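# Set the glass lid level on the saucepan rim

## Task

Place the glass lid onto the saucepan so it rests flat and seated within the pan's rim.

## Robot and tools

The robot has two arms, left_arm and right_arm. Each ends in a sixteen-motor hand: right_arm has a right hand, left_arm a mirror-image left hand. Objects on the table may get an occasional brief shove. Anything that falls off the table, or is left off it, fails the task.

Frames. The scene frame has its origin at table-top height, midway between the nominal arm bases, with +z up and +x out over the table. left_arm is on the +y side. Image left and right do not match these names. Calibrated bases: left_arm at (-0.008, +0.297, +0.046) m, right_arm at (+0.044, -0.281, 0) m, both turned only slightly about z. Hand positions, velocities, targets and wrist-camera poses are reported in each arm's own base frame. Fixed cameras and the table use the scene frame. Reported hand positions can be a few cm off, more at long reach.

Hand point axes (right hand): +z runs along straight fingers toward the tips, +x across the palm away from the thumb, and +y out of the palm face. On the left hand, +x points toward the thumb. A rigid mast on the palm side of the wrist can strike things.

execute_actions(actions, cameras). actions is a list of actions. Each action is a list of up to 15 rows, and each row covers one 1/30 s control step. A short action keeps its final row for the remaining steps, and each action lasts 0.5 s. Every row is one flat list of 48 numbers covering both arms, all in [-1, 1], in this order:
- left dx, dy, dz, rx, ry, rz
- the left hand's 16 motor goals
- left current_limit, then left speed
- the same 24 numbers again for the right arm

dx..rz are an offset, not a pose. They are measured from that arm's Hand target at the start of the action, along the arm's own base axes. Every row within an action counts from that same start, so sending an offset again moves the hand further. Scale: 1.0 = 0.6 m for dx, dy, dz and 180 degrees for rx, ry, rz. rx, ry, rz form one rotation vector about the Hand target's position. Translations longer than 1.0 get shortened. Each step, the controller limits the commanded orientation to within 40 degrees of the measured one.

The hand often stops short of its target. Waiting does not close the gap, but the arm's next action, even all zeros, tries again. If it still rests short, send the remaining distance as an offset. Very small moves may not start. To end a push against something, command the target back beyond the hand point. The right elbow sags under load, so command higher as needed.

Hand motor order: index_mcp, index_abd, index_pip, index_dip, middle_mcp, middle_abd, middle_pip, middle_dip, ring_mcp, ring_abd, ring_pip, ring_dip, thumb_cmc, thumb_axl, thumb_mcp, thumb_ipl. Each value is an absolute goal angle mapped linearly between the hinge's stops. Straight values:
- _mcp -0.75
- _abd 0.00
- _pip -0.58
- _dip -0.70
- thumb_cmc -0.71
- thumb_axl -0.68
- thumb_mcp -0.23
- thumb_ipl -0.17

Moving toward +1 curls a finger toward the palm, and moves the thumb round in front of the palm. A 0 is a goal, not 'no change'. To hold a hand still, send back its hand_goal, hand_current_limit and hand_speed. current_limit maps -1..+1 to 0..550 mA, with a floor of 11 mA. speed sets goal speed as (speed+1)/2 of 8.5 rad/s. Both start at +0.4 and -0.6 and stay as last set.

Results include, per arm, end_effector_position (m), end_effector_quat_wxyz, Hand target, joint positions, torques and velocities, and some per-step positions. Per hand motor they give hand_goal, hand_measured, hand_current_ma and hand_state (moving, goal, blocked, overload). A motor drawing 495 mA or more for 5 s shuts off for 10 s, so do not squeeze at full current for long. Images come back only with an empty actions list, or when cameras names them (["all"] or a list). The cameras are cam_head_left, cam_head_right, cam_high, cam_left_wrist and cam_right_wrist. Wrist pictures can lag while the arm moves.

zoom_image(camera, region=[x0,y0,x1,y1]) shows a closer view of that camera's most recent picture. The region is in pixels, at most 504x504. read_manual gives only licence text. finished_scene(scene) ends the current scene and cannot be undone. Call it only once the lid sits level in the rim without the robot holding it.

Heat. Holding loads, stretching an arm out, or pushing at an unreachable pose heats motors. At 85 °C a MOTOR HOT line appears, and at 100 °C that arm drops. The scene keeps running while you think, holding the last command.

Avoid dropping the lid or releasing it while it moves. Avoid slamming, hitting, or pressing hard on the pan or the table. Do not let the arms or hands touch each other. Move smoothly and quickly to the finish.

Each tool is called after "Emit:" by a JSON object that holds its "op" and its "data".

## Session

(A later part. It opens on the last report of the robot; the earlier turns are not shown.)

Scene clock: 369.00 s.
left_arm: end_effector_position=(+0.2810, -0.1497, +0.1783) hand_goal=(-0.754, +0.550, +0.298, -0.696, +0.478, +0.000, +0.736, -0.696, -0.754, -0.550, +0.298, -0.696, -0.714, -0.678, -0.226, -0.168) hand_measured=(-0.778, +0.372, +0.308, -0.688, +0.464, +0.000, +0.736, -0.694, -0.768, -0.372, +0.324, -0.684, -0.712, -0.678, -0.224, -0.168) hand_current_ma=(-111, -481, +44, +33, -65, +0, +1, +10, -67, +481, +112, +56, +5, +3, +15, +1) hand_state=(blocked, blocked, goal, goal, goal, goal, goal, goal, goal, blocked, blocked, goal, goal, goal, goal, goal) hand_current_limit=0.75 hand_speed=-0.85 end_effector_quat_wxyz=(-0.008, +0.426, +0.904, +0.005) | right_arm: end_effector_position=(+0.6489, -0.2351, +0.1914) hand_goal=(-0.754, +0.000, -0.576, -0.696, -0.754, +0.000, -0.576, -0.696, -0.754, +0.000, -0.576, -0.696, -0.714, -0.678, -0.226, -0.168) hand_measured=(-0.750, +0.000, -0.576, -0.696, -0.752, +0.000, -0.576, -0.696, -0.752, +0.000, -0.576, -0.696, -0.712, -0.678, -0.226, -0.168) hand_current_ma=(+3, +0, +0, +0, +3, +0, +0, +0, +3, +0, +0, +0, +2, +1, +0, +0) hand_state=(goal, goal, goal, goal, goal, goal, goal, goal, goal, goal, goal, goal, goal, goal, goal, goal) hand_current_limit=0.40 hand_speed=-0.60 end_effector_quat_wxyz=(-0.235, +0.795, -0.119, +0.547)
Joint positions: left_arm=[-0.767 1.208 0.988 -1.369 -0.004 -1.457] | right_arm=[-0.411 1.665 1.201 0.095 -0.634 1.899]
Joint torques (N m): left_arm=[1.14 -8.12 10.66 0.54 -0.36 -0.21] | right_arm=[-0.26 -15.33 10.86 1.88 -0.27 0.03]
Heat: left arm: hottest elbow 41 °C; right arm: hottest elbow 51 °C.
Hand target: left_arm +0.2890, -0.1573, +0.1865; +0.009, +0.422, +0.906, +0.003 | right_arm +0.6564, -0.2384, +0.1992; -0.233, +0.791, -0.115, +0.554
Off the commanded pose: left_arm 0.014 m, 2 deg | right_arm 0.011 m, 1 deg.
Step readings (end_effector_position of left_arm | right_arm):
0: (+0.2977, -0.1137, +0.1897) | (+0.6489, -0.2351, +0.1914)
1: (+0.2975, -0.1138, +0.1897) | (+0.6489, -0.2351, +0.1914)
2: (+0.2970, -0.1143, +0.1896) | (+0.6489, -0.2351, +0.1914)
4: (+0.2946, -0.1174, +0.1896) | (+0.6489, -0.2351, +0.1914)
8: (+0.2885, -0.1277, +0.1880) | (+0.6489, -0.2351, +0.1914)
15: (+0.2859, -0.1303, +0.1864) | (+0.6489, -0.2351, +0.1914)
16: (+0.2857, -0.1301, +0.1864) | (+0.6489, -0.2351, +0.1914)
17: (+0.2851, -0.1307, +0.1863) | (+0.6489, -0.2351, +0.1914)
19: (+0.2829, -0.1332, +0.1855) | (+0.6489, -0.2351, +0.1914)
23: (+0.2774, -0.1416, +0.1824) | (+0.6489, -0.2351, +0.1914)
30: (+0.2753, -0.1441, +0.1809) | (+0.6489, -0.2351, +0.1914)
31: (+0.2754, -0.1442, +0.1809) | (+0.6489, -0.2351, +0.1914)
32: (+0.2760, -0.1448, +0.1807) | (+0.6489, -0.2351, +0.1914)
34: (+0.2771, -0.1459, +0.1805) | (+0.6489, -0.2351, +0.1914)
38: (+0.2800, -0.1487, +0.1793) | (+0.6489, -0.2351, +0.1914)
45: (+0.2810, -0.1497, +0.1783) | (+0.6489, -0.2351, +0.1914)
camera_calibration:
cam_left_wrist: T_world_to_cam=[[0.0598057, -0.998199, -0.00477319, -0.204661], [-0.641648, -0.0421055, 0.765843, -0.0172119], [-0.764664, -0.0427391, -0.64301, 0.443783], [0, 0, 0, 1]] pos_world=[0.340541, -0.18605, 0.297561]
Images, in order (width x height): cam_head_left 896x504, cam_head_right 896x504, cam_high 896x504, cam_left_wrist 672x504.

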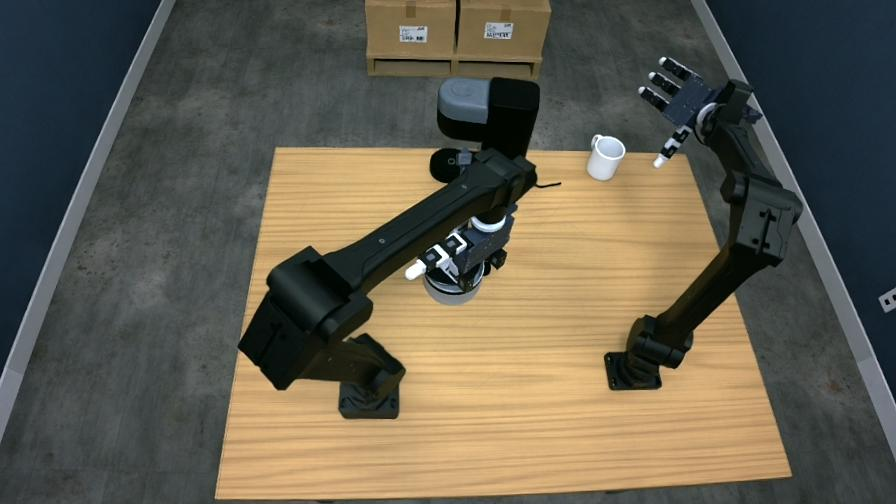

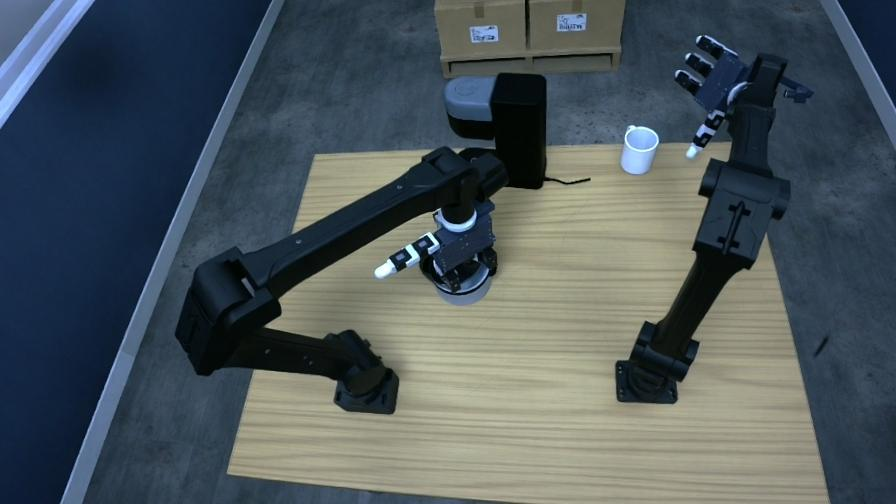

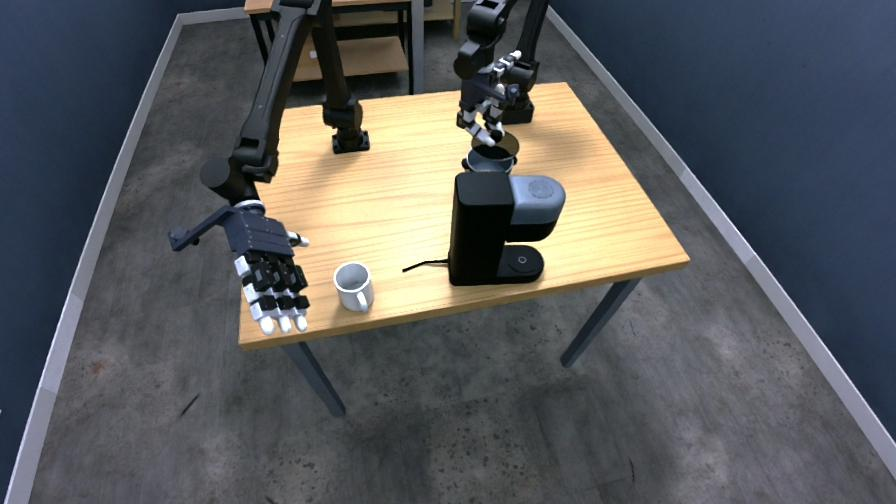

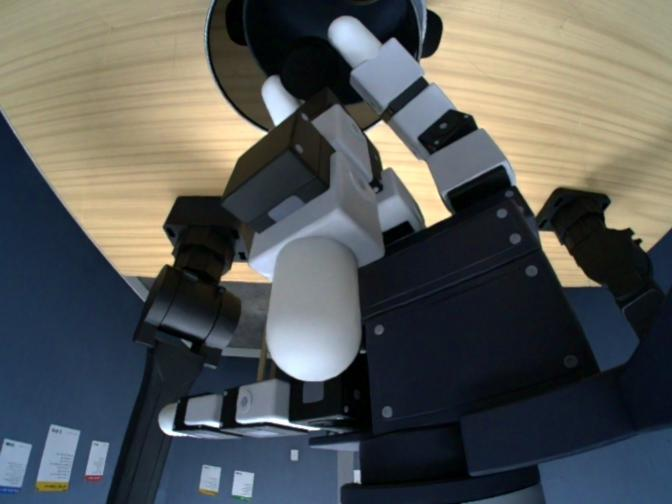

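Emit:
{"op": "execute_actions", "data": {"actions": [[[0.01,-0.022,-0.01,0,0,0,-0.754,0.55,0.299,-0.696,0.479,0,0.737,-0.696,-0.754,-0.55,0.299,-0.696,-0.714,-0.678,-0.226,-0.168,0.75,-0.85,0,0,0,0,0,0,-0.754,0,-0.576,-0.696,-0.754,0,-0.576,-0.696,-0.754,0,-0.576,-0.696,-0.714,-0.678,-0.226,-0.168,0.4,-0.6]],[[0,0,-0.02,0,0,0,-0.754,0.55,0.299,-0.696,0.479,0,0.737,-0.696,-0.754,-0.55,0.299,-0.696,-0.714,-0.678,-0.226,-0.168,0.75,-0.85,0,0,0,0,0,0,-0.754,0,-0.576,-0.696,-0.754,0,-0.576,-0.696,-0.754,0,-0.576,-0.696,-0.714,-0.678,-0.226,-0.168,0.4,-0.6]]], "cameras": ["cam_head_right","cam_head_left","cam_high"]}}

Emit:
{"op": "zoom_image", "data": {"camera": "cam_head_right", "region": [410, 220, 500, 310]}}

Emit:
{"op": "zoom_image", "data": {"camera": "cam_head_left", "region": [405, 220, 495, 310]}}

Emit:
{"op": "zoom_image", "data": {"camera": "cam_high", "region": [455, 110, 535, 190]}}

Scene clock: 383.77 s.
left_arm: end_effector_position=(+0.2890, -0.1632, +0.1634) hand_goal=(-0.754, +0.550, +0.298, -0.696, +0.478, +0.000, +0.736, -0.696, -0.754, -0.550, +0.298, -0.696, -0.714, -0.678, -0.226, -0.168) hand_measured=(-0.778, +0.372, +0.308, -0.688, +0.464, +0.000, +0.736, -0.694, -0.768, -0.372, +0.324, -0.684, -0.712, -0.678, -0.224, -0.168) hand_current_ma=(-111, -481, +44, +33, -65, +0, +1, +10, -67, +481, +112, +56, +5, +3, +15, +1) hand_state=(blocked, blocked, goal, goal, goal, goal, goal, goal, goal, blocked, blocked, goal, goal, goal, goal, goal) hand_current_limit=0.75 hand_speed=-0.85 end_effector_quat_wxyz=(-0.005, +0.425, +0.905, +0.004) | right_arm: end_effector_position=(+0.6489, -0.2351, +0.1914) hand_goal=(-0.754, +0.000, -0.576, -0.696, -0.754, +0.000, -0.576, -0.696, -0.754, +0.000, -0.576, -0.696, -0.714, -0.678, -0.226, -0.168) hand_measured=(-0.750, +0.000, -0.576, -0.696, -0.752, +0.000, -0.576, -0.696, -0.752, +0.000, -0.576, -0.696, -0.712, -0.678, -0.226, -0.168) hand_current_ma=(+3, +0, +0, +0, +3, +0, +0, +0, +3, +0, +0, +0, +2, +1, +0, +0) hand_state=(goal, goal, goal, goal, goal, goal, goal, goal, goal, goal, goal, goal, goal, goal, goal, goal) hand_current_limit=0.40 hand_speed=-0.60 end_effector_quat_wxyz=(-0.235, +0.795, -0.119, +0.547)
Joint positions: left_arm=[-0.78 1.256 0.988 -1.314 -0.005 -1.473] | right_arm=[-0.411 1.665 1.201 0.095 -0.634 1.899]
Joint torques (N m): left_arm=[0.91 -8.7 9.87 0.68 -0.34 -0.2] | right_arm=[-0.38 -15.33 10.86 1.92 -0.27 0.03]
Heat: left arm: hottest elbow 41 °C; right arm: hottest elbow 51 °C.
Hand target: left_arm +0.2950, -0.1705, +0.1685; +0.008, +0.422, +0.906, +0.003 | right_arm +0.6564, -0.2384, +0.1992; -0.233, +0.791, -0.115, +0.554
Off the commanded pose: left_arm 0.011 m, 2 deg | right_arm 0.011 m, 1 deg.
Step readings (end_effector_position of left_arm | right_arm):
0: (+0.2810, -0.1497, +0.1783) | (+0.6489, -0.2351, +0.1914)
1: (+0.2810, -0.1497, +0.1782) | (+0.6489, -0.2351, +0.1914)
2: (+0.2811, -0.1500, +0.1778) | (+0.6489, -0.2351, +0.1914)
4: (+0.2819, -0.1518, +0.1756) | (+0.6489, -0.2351, +0.1914)
8: (+0.2833, -0.1562, +0.1682) | (+0.6489, -0.2351, +0.1914)
15: (+0.2836, -0.1577, +0.1651) | (+0.6489, -0.2351, +0.1914)
16: (+0.2837, -0.1578, +0.1651) | (+0.6489, -0.2351, +0.1914)
17: (+0.2843, -0.1584, +0.1650) | (+0.6489, -0.2351, +0.1914)
19: (+0.2854, -0.1595, +0.1649) | (+0.6489, -0.2351, +0.1914)
23: (+0.2883, -0.1624, +0.1642) | (+0.6489, -0.2351, +0.1914)
30: (+0.2890, -0.1632, +0.1634) | (+0.6489, -0.2351, +0.1914)
Images, in order (width x height): cam_head_left 896x504, cam_head_right 896x504, cam_high 896x504.

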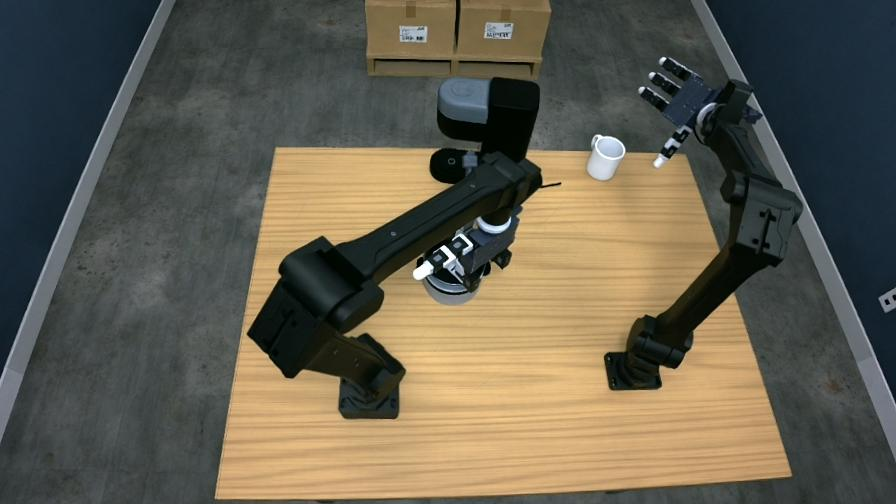

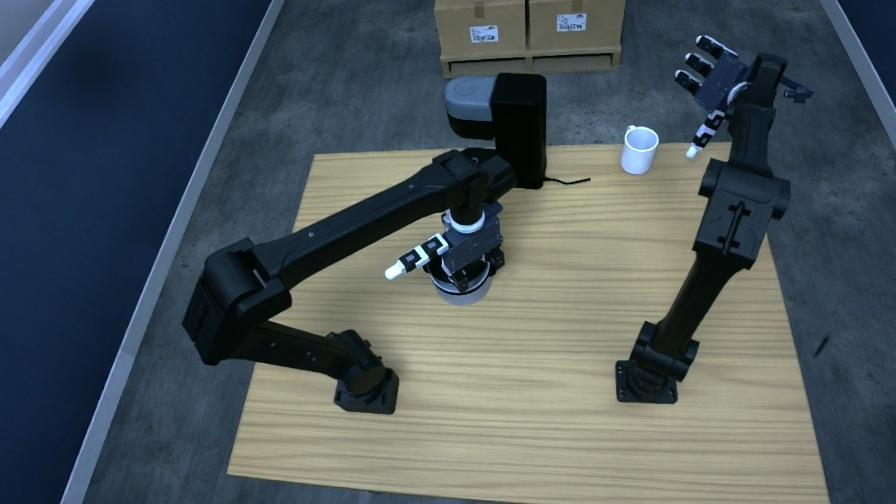

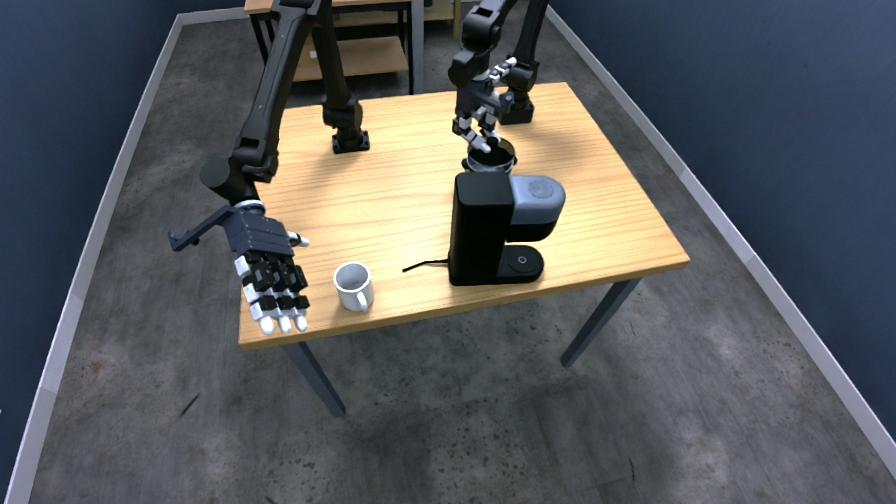

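Scaled by 5.600 from the camera's 896x504 image, which has a finer 1280x720 frame.

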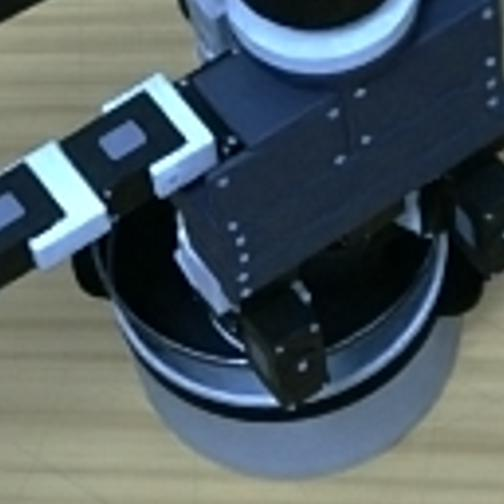

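Scaled by 5.600 from the camera's 896x504 image, which has a finer 1280x720 frame.

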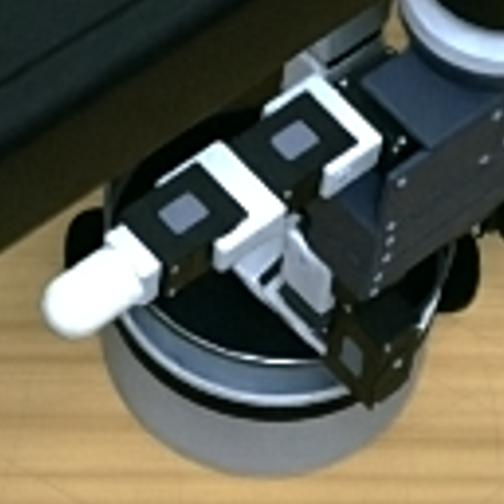

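Scaled by 6.300 from the camera's 896x504 image, which has a finer 1280x720 frame.

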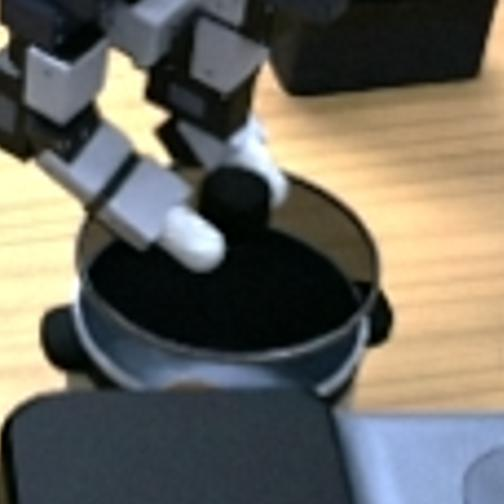

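Emit:
{"op": "execute_actions", "data": {"actions": [[[0,0,-0.02,0,0,0,-0.754,0.55,0.299,-0.696,0.479,0,0.737,-0.696,-0.754,-0.55,0.299,-0.696,-0.714,-0.678,-0.226,-0.168,0.75,-0.85,0,0,0,0,0,0,-0.754,0,-0.576,-0.696,-0.754,0,-0.576,-0.696,-0.754,0,-0.576,-0.696,-0.714,-0.678,-0.226,-0.168,0.4,-0.6]],[[0,0,-0.015,0,0,0,-0.754,0.55,0.299,-0.696,0.479,0,0.737,-0.696,-0.754,-0.55,0.299,-0.696,-0.714,-0.678,-0.226,-0.168,0.75,-0.85,0,0,0,0,0,0,-0.754,0,-0.576,-0.696,-0.754,0,-0.576,-0.696,-0.754,0,-0.576,-0.696,-0.714,-0.678,-0.226,-0.168,0.4,-0.6]]], "cameras": ["cam_head_right","cam_head_left","cam_high"]}}

Emit:
{"op": "zoom_image", "data": {"camera": "cam_head_right", "region": [410, 220, 500, 310]}}

Emit:
{"op": "zoom_image", "data": {"camera": "cam_head_left", "region": [405, 220, 495, 310]}}

Emit:
{"op": "zoom_image", "data": {"camera": "cam_high", "region": [455, 110, 535, 190]}}

Scene clock: 398.63 s.
left_arm: end_effector_position=(+0.2903, -0.1644, +0.1438) hand_goal=(-0.754, +0.550, +0.298, -0.696, +0.478, +0.000, +0.736, -0.696, -0.754, -0.550, +0.298, -0.696, -0.714, -0.678, -0.226, -0.168) hand_measured=(-0.778, +0.372, +0.308, -0.688, +0.464, +0.000, +0.736, -0.694, -0.768, -0.372, +0.324, -0.684, -0.712, -0.678, -0.224, -0.168) hand_current_ma=(-111, -481, +44, +33, -65, +0, +1, +10, -67, +481, +112, +56, +5, +3, +15, +1) hand_state=(blocked, blocked, goal, goal, goal, goal, goal, goal, goal, blocked, blocked, goal, goal, goal, goal, goal) hand_current_limit=0.75 hand_speed=-0.85 end_effector_quat_wxyz=(-0.003, +0.425, +0.905, +0.004) | right_arm: end_effector_position=(+0.6489, -0.2351, +0.1914) hand_goal=(-0.754, +0.000, -0.576, -0.696, -0.754, +0.000, -0.576, -0.696, -0.754, +0.000, -0.576, -0.696, -0.714, -0.678, -0.226, -0.168) hand_measured=(-0.750, +0.000, -0.576, -0.696, -0.752, +0.000, -0.576, -0.696, -0.752, +0.000, -0.576, -0.696, -0.712, -0.678, -0.226, -0.168) hand_current_ma=(+3, +0, +0, +0, +3, +0, +0, +0, +3, +0, +0, +0, +2, +1, +0, +0) hand_state=(goal, goal, goal, goal, goal, goal, goal, goal, goal, goal, goal, goal, goal, goal, goal, goal) hand_current_limit=0.40 hand_speed=-0.60 end_effector_quat_wxyz=(-0.235, +0.795, -0.119, +0.547)
Joint positions: left_arm=[-0.78 1.275 0.95 -1.254 -0.005 -1.473] | right_arm=[-0.411 1.665 1.201 0.095 -0.634 1.899]
Joint torques (N m): left_arm=[0.91 -8.88 9.32 0.66 -0.34 -0.2] | right_arm=[-0.56 -15.38 10.84 1.85 -0.29 0.04]
Heat: left arm: hottest elbow 40 °C; right arm: hottest elbow 51 °C.
Hand target: left_arm +0.2950, -0.1705, +0.1476; +0.009, +0.422, +0.906, +0.003 | right_arm +0.6564, -0.2384, +0.1992; -0.233, +0.791, -0.115, +0.554
Off the commanded pose: left_arm 0.008 m, 1 deg | right_arm 0.011 m, 1 deg.
Step readings (end_effector_position of left_arm | right_arm):
0: (+0.2890, -0.1632, +0.1634) | (+0.6489, -0.2351, +0.1914)
1: (+0.2892, -0.1633, +0.1633) | (+0.6489, -0.2351, +0.1914)
2: (+0.2894, -0.1635, +0.1629) | (+0.6489, -0.2351, +0.1914)
4: (+0.2904, -0.1646, +0.1610) | (+0.6489, -0.2351, +0.1914)
8: (+0.2906, -0.1648, +0.1556) | (+0.6489, -0.2351, +0.1914)
15: (+0.2900, -0.1641, +0.1522) | (+0.6489, -0.2351, +0.1914)
16: (+0.2901, -0.1643, +0.1522) | (+0.6489, -0.2351, +0.1914)
17: (+0.2904, -0.1645, +0.1519) | (+0.6489, -0.2351, +0.1914)
19: (+0.2908, -0.1649, +0.1501) | (+0.6489, -0.2351, +0.1914)
23: (+0.2905, -0.1646, +0.1460) | (+0.6489, -0.2351, +0.1914)
30: (+0.2902, -0.1643, +0.1439) | (+0.6489, -0.2351, +0.1914)
Images, in order (width x height): cam_head_left 896x504, cam_head_right 896x504, cam_high 896x504.

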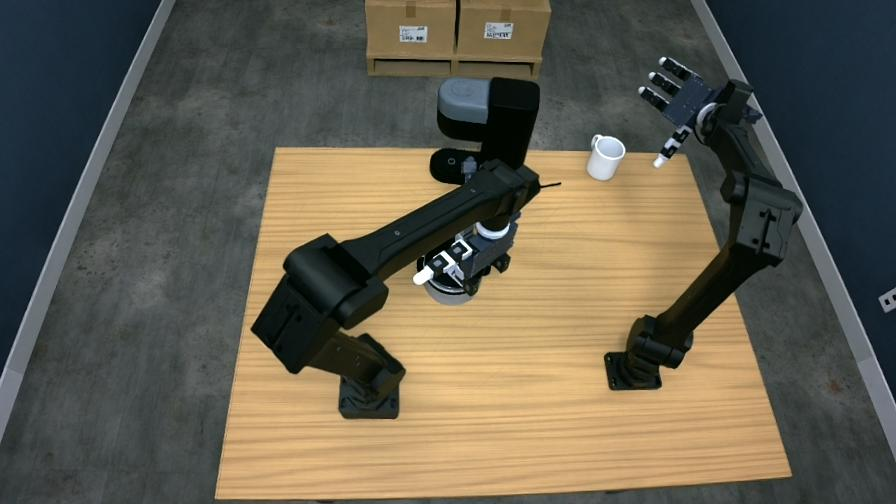

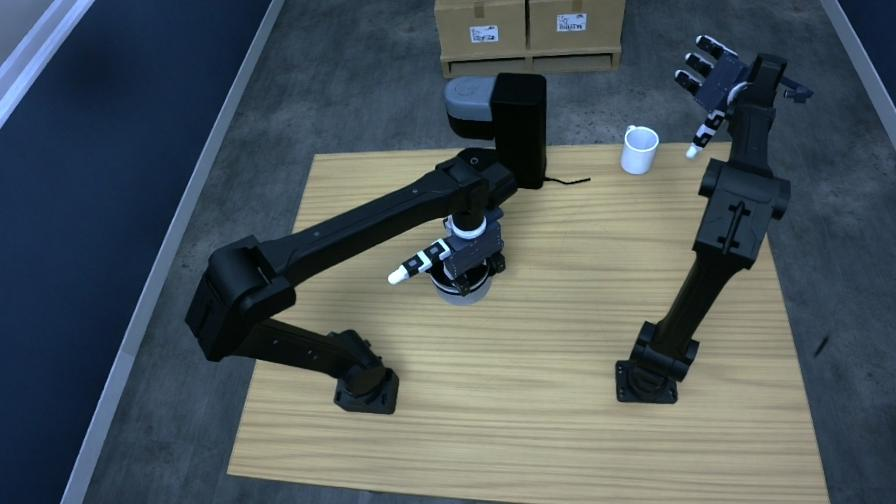

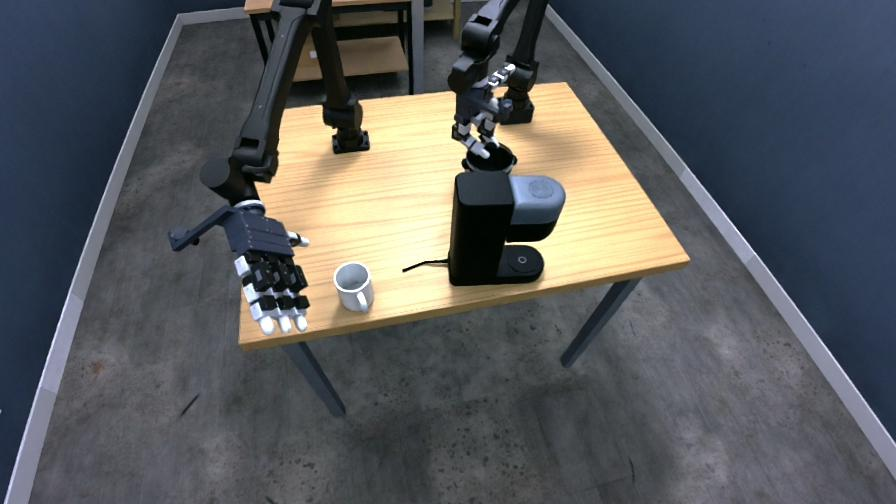

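Scaled by 5.600 from the camera's 896x504 image, which has a finer 1280x720 frame.

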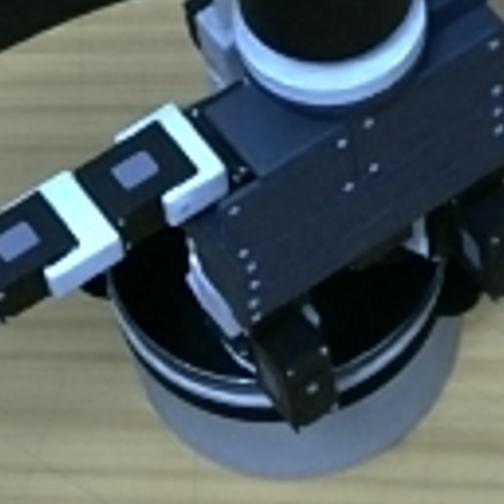

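Scaled by 5.600 from the camera's 896x504 image, which has a finer 1280x720 frame.

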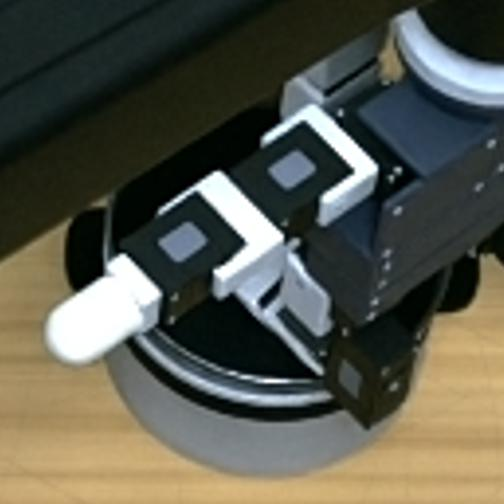

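Scaled by 6.300 from the camera's 896x504 image, which has a finer 1280x720 frame.

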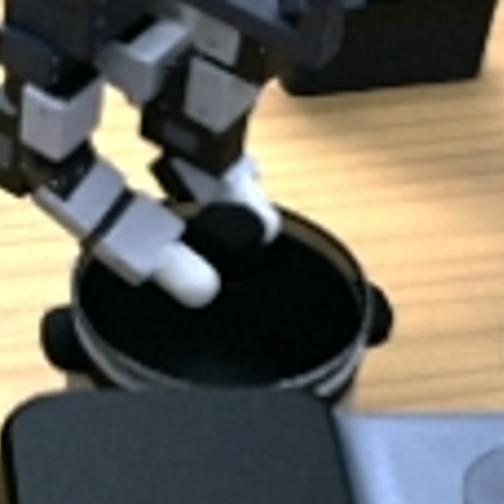

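Emit:
{"op": "execute_actions", "data": {"actions": [[[-0.003,0,-0.012,0,0,0,-0.754,0.55,0.299,-0.696,0.479,0,0.737,-0.696,-0.754,-0.55,0.299,-0.696,-0.714,-0.678,-0.226,-0.168,0.75,-0.85,0,0,0,0,0,0,-0.754,0,-0.576,-0.696,-0.754,0,-0.576,-0.696,-0.754,0,-0.576,-0.696,-0.714,-0.678,-0.226,-0.168,0.4,-0.6]],[[0,0,-0.008,0,0,0,-0.754,0.55,0.299,-0.696,0.479,0,0.737,-0.696,-0.754,-0.55,0.299,-0.696,-0.714,-0.678,-0.226,-0.168,0.75,-0.85,0,0,0,0,0,0,-0.754,0,-0.576,-0.696,-0.754,0,-0.576,-0.696,-0.754,0,-0.576,-0.696,-0.714,-0.678,-0.226,-0.168,0.4,-0.6]]], "cameras": ["cam_head_right","cam_head_left","cam_high"]}}

Emit:
{"op": "zoom_image", "data": {"camera": "cam_head_right", "region": [415, 235, 495, 305]}}

Emit:
{"op": "zoom_image", "data": {"camera": "cam_head_left", "region": [415, 235, 495, 305]}}

Emit:
{"op": "zoom_image", "data": {"camera": "cam_high", "region": [455, 120, 525, 180]}}

Scene clock: 411.23 s.
left_arm: end_effector_position=(+0.2888, -0.1643, +0.1332) hand_goal=(-0.754, +0.550, +0.298, -0.696, +0.478, +0.000, +0.736, -0.696, -0.754, -0.550, +0.298, -0.696, -0.714, -0.678, -0.226, -0.168) hand_measured=(-0.778, +0.372, +0.308, -0.688, +0.464, +0.000, +0.736, -0.694, -0.768, -0.372, +0.324, -0.684, -0.712, -0.678, -0.224, -0.168) hand_current_ma=(-111, -481, +44, +33, -65, +0, +1, +10, -65, +481, +112, +56, +5, +3, +15, +1) hand_state=(blocked, blocked, goal, goal, goal, goal, goal, goal, goal, blocked, blocked, goal, goal, goal, goal, goal) hand_current_limit=0.75 hand_speed=-0.85 end_effector_quat_wxyz=(-0.002, +0.424, +0.906, +0.003) | right_arm: end_effector_position=(+0.6489, -0.2351, +0.1914) hand_goal=(-0.754, +0.000, -0.576, -0.696, -0.754, +0.000, -0.576, -0.696, -0.754, +0.000, -0.576, -0.696, -0.714, -0.678, -0.226, -0.168) hand_measured=(-0.750, +0.000, -0.576, -0.696, -0.752, +0.000, -0.576, -0.696, -0.752, +0.000, -0.576, -0.696, -0.712, -0.678, -0.226, -0.168) hand_current_ma=(+3, +0, +0, +0, +3, +0, +0, +0, +3, +0, +0, +0, +2, +1, +0, +0) hand_state=(goal, goal, goal, goal, goal, goal, goal, goal, goal, goal, goal, goal, goal, goal, goal, goal) hand_current_limit=0.40 hand_speed=-0.60 end_effector_quat_wxyz=(-0.235, +0.795, -0.119, +0.547)
Joint positions: left_arm=[-0.782 1.28 0.926 -1.222 -0.005 -1.477] | right_arm=[-0.411 1.665 1.201 0.095 -0.634 1.899]
Joint torques (N m): left_arm=[0.79 -8.82 9.03 0.72 -0.33 -0.19] | right_arm=[-0.26 -15.44 10.85 1.85 -0.28 0.02]
Heat: left arm: hottest elbow 40 °C; right arm: hottest elbow 51 °C.
Hand target: left_arm +0.2930, -0.1705, +0.1354; +0.008, +0.422, +0.906, +0.003 | right_arm +0.6564, -0.2384, +0.1992; -0.233, +0.791, -0.115, +0.554
Off the commanded pose: left_arm 0.008 m, 1 deg | right_arm 0.011 m, 1 deg.
Step readings (end_effector_position of left_arm | right_arm):
0: (+0.2903, -0.1644, +0.1438) | (+0.6489, -0.2351, +0.1914)
1: (+0.2904, -0.1645, +0.1438) | (+0.6489, -0.2351, +0.1914)
2: (+0.2903, -0.1645, +0.1434) | (+0.6489, -0.2351, +0.1914)
4: (+0.2904, -0.1649, +0.1418) | (+0.6489, -0.2351, +0.1914)
8: (+0.2891, -0.1643, +0.1382) | (+0.6489, -0.2351, +0.1914)
15: (+0.2887, -0.1640, +0.1369) | (+0.6489, -0.2351, +0.1914)
16: (+0.2888, -0.1641, +0.1369) | (+0.6489, -0.2351, +0.1914)
17: (+0.2888, -0.1641, +0.1367) | (+0.6489, -0.2351, +0.1914)
19: (+0.2892, -0.1644, +0.1359) | (+0.6489, -0.2351, +0.1914)
23: (+0.2891, -0.1643, +0.1337) | (+0.6489, -0.2351, +0.1914)
30: (+0.2888, -0.1643, +0.1332) | (+0.6489, -0.2351, +0.1914)
Images, in order (width x height): cam_head_left 896x504, cam_head_right 896x504, cam_high 896x504.

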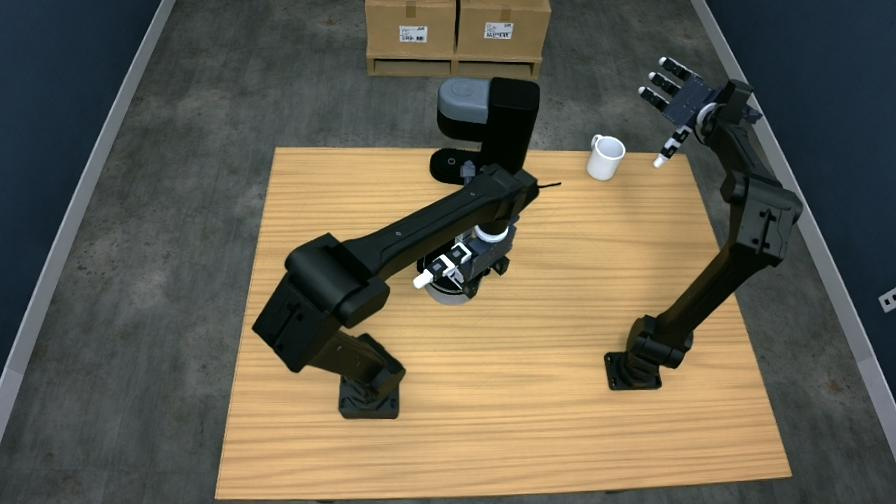

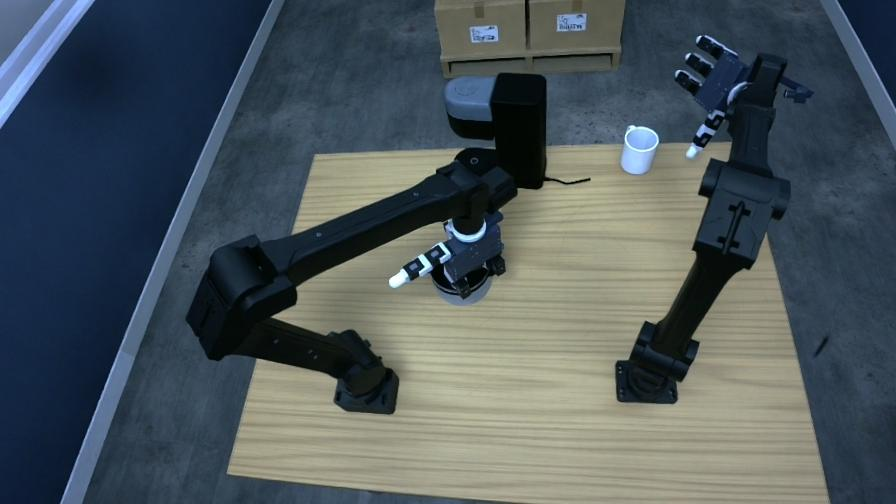

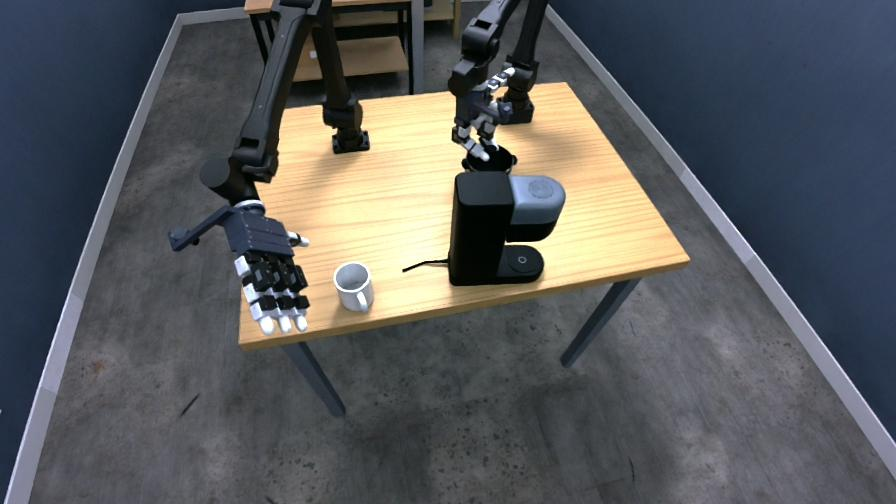

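Scaled by 6.300 from the camera's 896x504 image, which has a finer 1280x720 frame.

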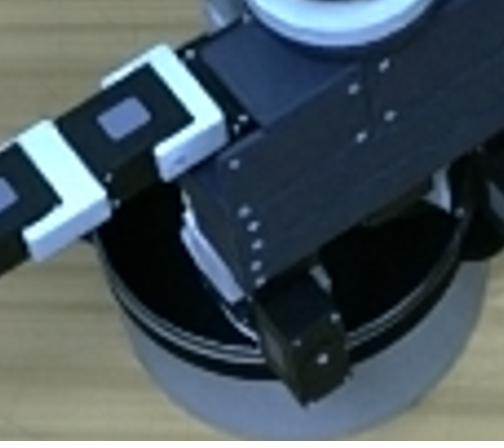

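Scaled by 6.300 from the camera's 896x504 image, which has a finer 1280x720 frame.

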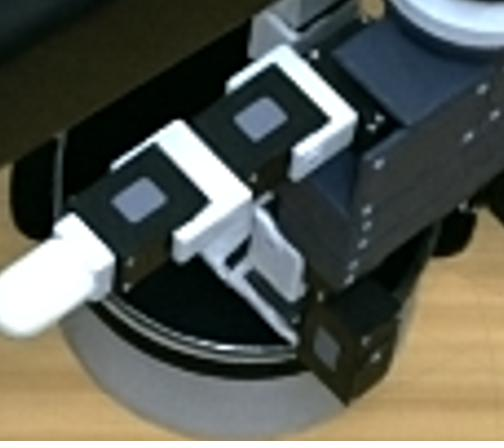

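Scaled by 7.200 from the camera's 896x504 image, which has a finer 1280x720 frame.

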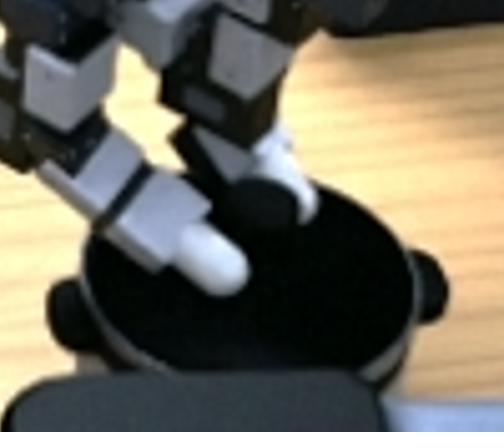

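Emit:
{"op": "execute_actions", "data": {"actions": [[[0,0,-0.01,0,0,0,-0.754,0.55,0.299,-0.696,0.479,0,0.737,-0.696,-0.754,-0.55,0.299,-0.696,-0.714,-0.678,-0.226,-0.168,0.75,-0.85,0,0,0,0,0,0,-0.754,0,-0.576,-0.696,-0.754,0,-0.576,-0.696,-0.754,0,-0.576,-0.696,-0.714,-0.678,-0.226,-0.168,0.4,-0.6]]], "cameras": ["cam_head_right","cam_head_left","cam_high"]}}

Emit:
{"op": "zoom_image", "data": {"camera": "cam_head_right", "region": [415, 235, 495, 305]}}

Emit:
{"op": "zoom_image", "data": {"camera": "cam_head_left", "region": [415, 235, 495, 305]}}

Emit:
{"op": "zoom_image", "data": {"camera": "cam_high", "region": [455, 120, 525, 180]}}

Scene clock: 418.83 s.
left_arm: end_effector_position=(+0.2885, -0.1645, +0.1316) hand_goal=(-0.754, +0.550, +0.298, -0.696, +0.478, +0.000, +0.736, -0.696, -0.754, -0.550, +0.298, -0.696, -0.714, -0.678, -0.226, -0.168) hand_measured=(-0.774, +0.372, +0.316, -0.688, +0.464, +0.000, +0.736, -0.694, -0.760, -0.378, +0.324, -0.684, -0.712, -0.678, -0.224, -0.168) hand_current_ma=(-91, -481, +82, +36, -65, +0, +1, +10, -26, +481, +114, +56, +5, +3, +15, +1) hand_state=(goal, blocked, goal, goal, goal, goal, goal, goal, goal, blocked, blocked, goal, goal, goal, goal, goal) hand_current_limit=0.75 hand_speed=-0.85 end_effector_quat_wxyz=(+0.000, +0.423, +0.906, +0.003) | right_arm: end_effector_position=(+0.6489, -0.2351, +0.1914) hand_goal=(-0.754, +0.000, -0.576, -0.696, -0.754, +0.000, -0.576, -0.696, -0.754, +0.000, -0.576, -0.696, -0.714, -0.678, -0.226, -0.168) hand_measured=(-0.750, +0.000, -0.576, -0.696, -0.752, +0.000, -0.576, -0.696, -0.752, +0.000, -0.576, -0.696, -0.712, -0.678, -0.226, -0.168) hand_current_ma=(+3, +0, +0, +0, +3, +0, +0, +0, +3, +0, +0, +0, +2, +1, +0, +0) hand_state=(goal, goal, goal, goal, goal, goal, goal, goal, goal, goal, goal, goal, goal, goal, goal, goal) hand_current_limit=0.40 hand_speed=-0.60 end_effector_quat_wxyz=(-0.235, +0.795, -0.119, +0.547)
Joint positions: left_arm=[-0.784 1.28 0.921 -1.214 -0.006 -1.482] | right_arm=[-0.411 1.665 1.201 0.095 -0.634 1.899]
Joint torques (N m): left_arm=[0.91 -8.23 8.5 1.17 -0.29 -0.12] | right_arm=[-0.26 -15.38 10.89 1.85 -0.28 0.04]
Heat: left arm: hottest elbow 40 °C; right arm: hottest elbow 51 °C.
Hand target: left_arm +0.2932, -0.1706, +0.1295; +0.009, +0.422, +0.906, +0.003 | right_arm +0.6564, -0.2384, +0.1992; -0.233, +0.791, -0.115, +0.554
Off the commanded pose: left_arm 0.008 m, 1 deg | right_arm 0.011 m, 1 deg.
Step readings (end_effector_position of left_arm | right_arm):
0: (+0.2888, -0.1643, +0.1332) | (+0.6489, -0.2351, +0.1914)
1: (+0.2889, -0.1643, +0.1332) | (+0.6489, -0.2351, +0.1914)
2: (+0.2888, -0.1643, +0.1329) | (+0.6489, -0.2351, +0.1914)
4: (+0.2889, -0.1643, +0.1325) | (+0.6489, -0.2351, +0.1914)
8: (+0.2886, -0.1644, +0.1318) | (+0.6489, -0.2351, +0.1914)
15: (+0.2885, -0.1645, +0.1316) | (+0.6489, -0.2351, +0.1914)
Images, in order (width x height): cam_head_left 896x504, cam_head_right 896x504, cam_high 896x504.

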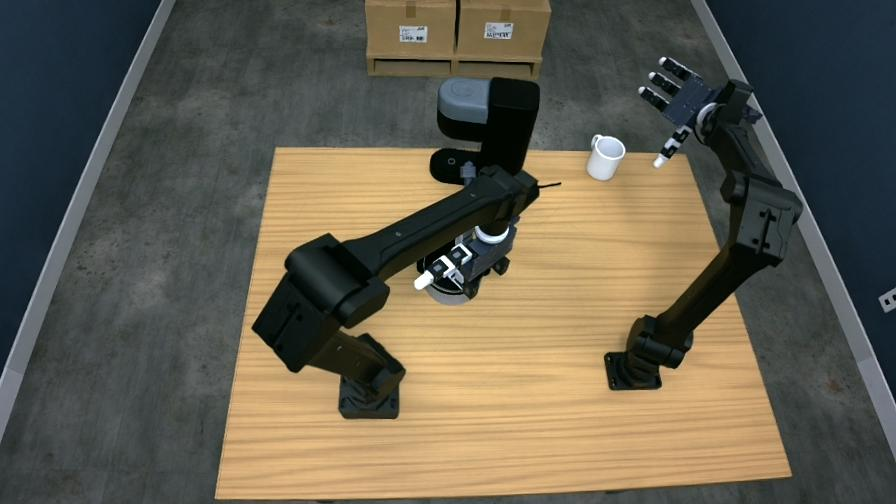

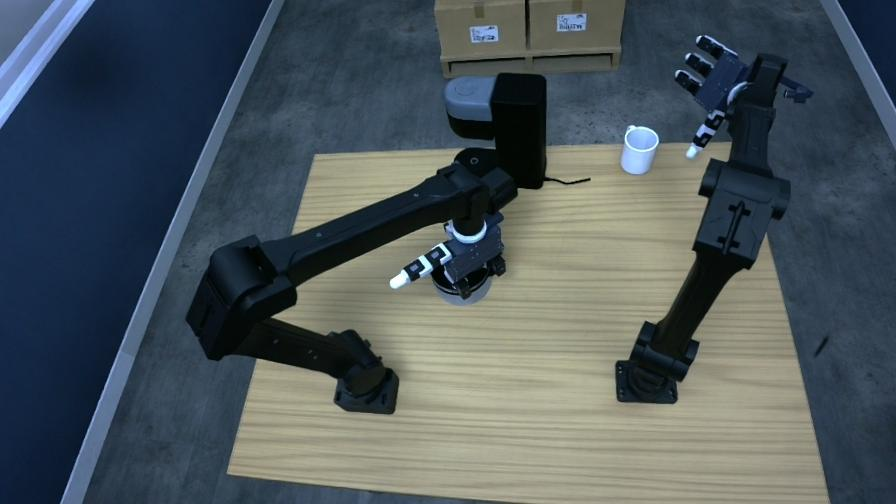

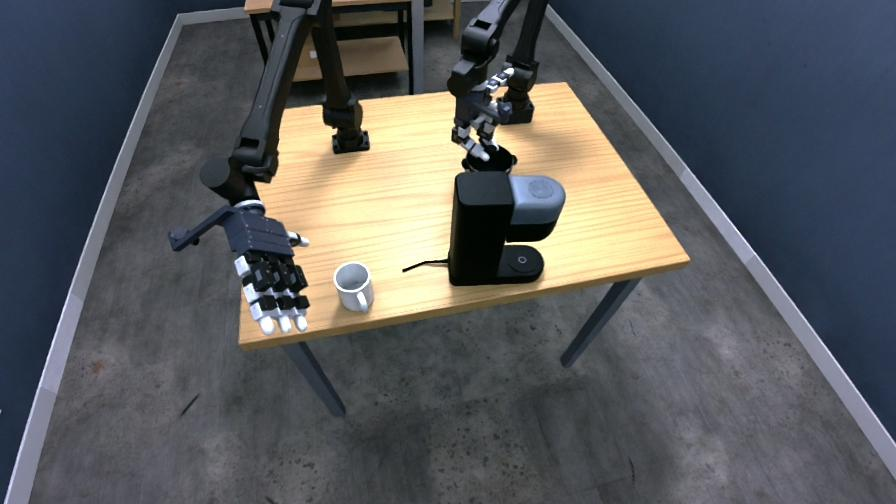

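Scaled by 6.300 from the camera's 896x504 image, which has a finer 1280x720 frame.

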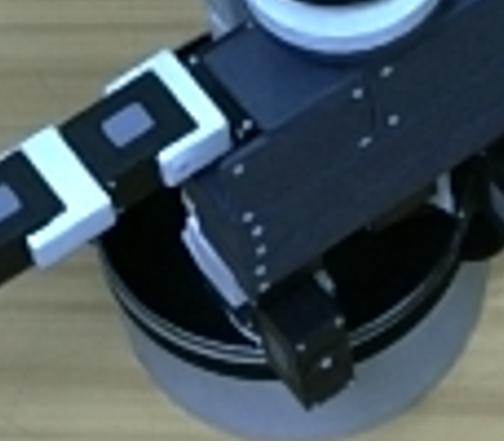

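Scaled by 6.300 from the camera's 896x504 image, which has a finer 1280x720 frame.

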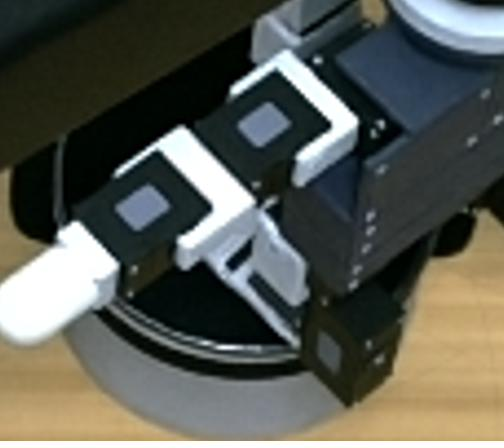

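Scaled by 7.200 from the camera's 896x504 image, which has a finer 1280x720 frame.

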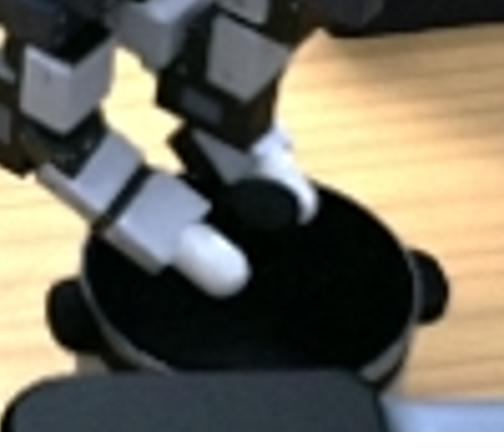

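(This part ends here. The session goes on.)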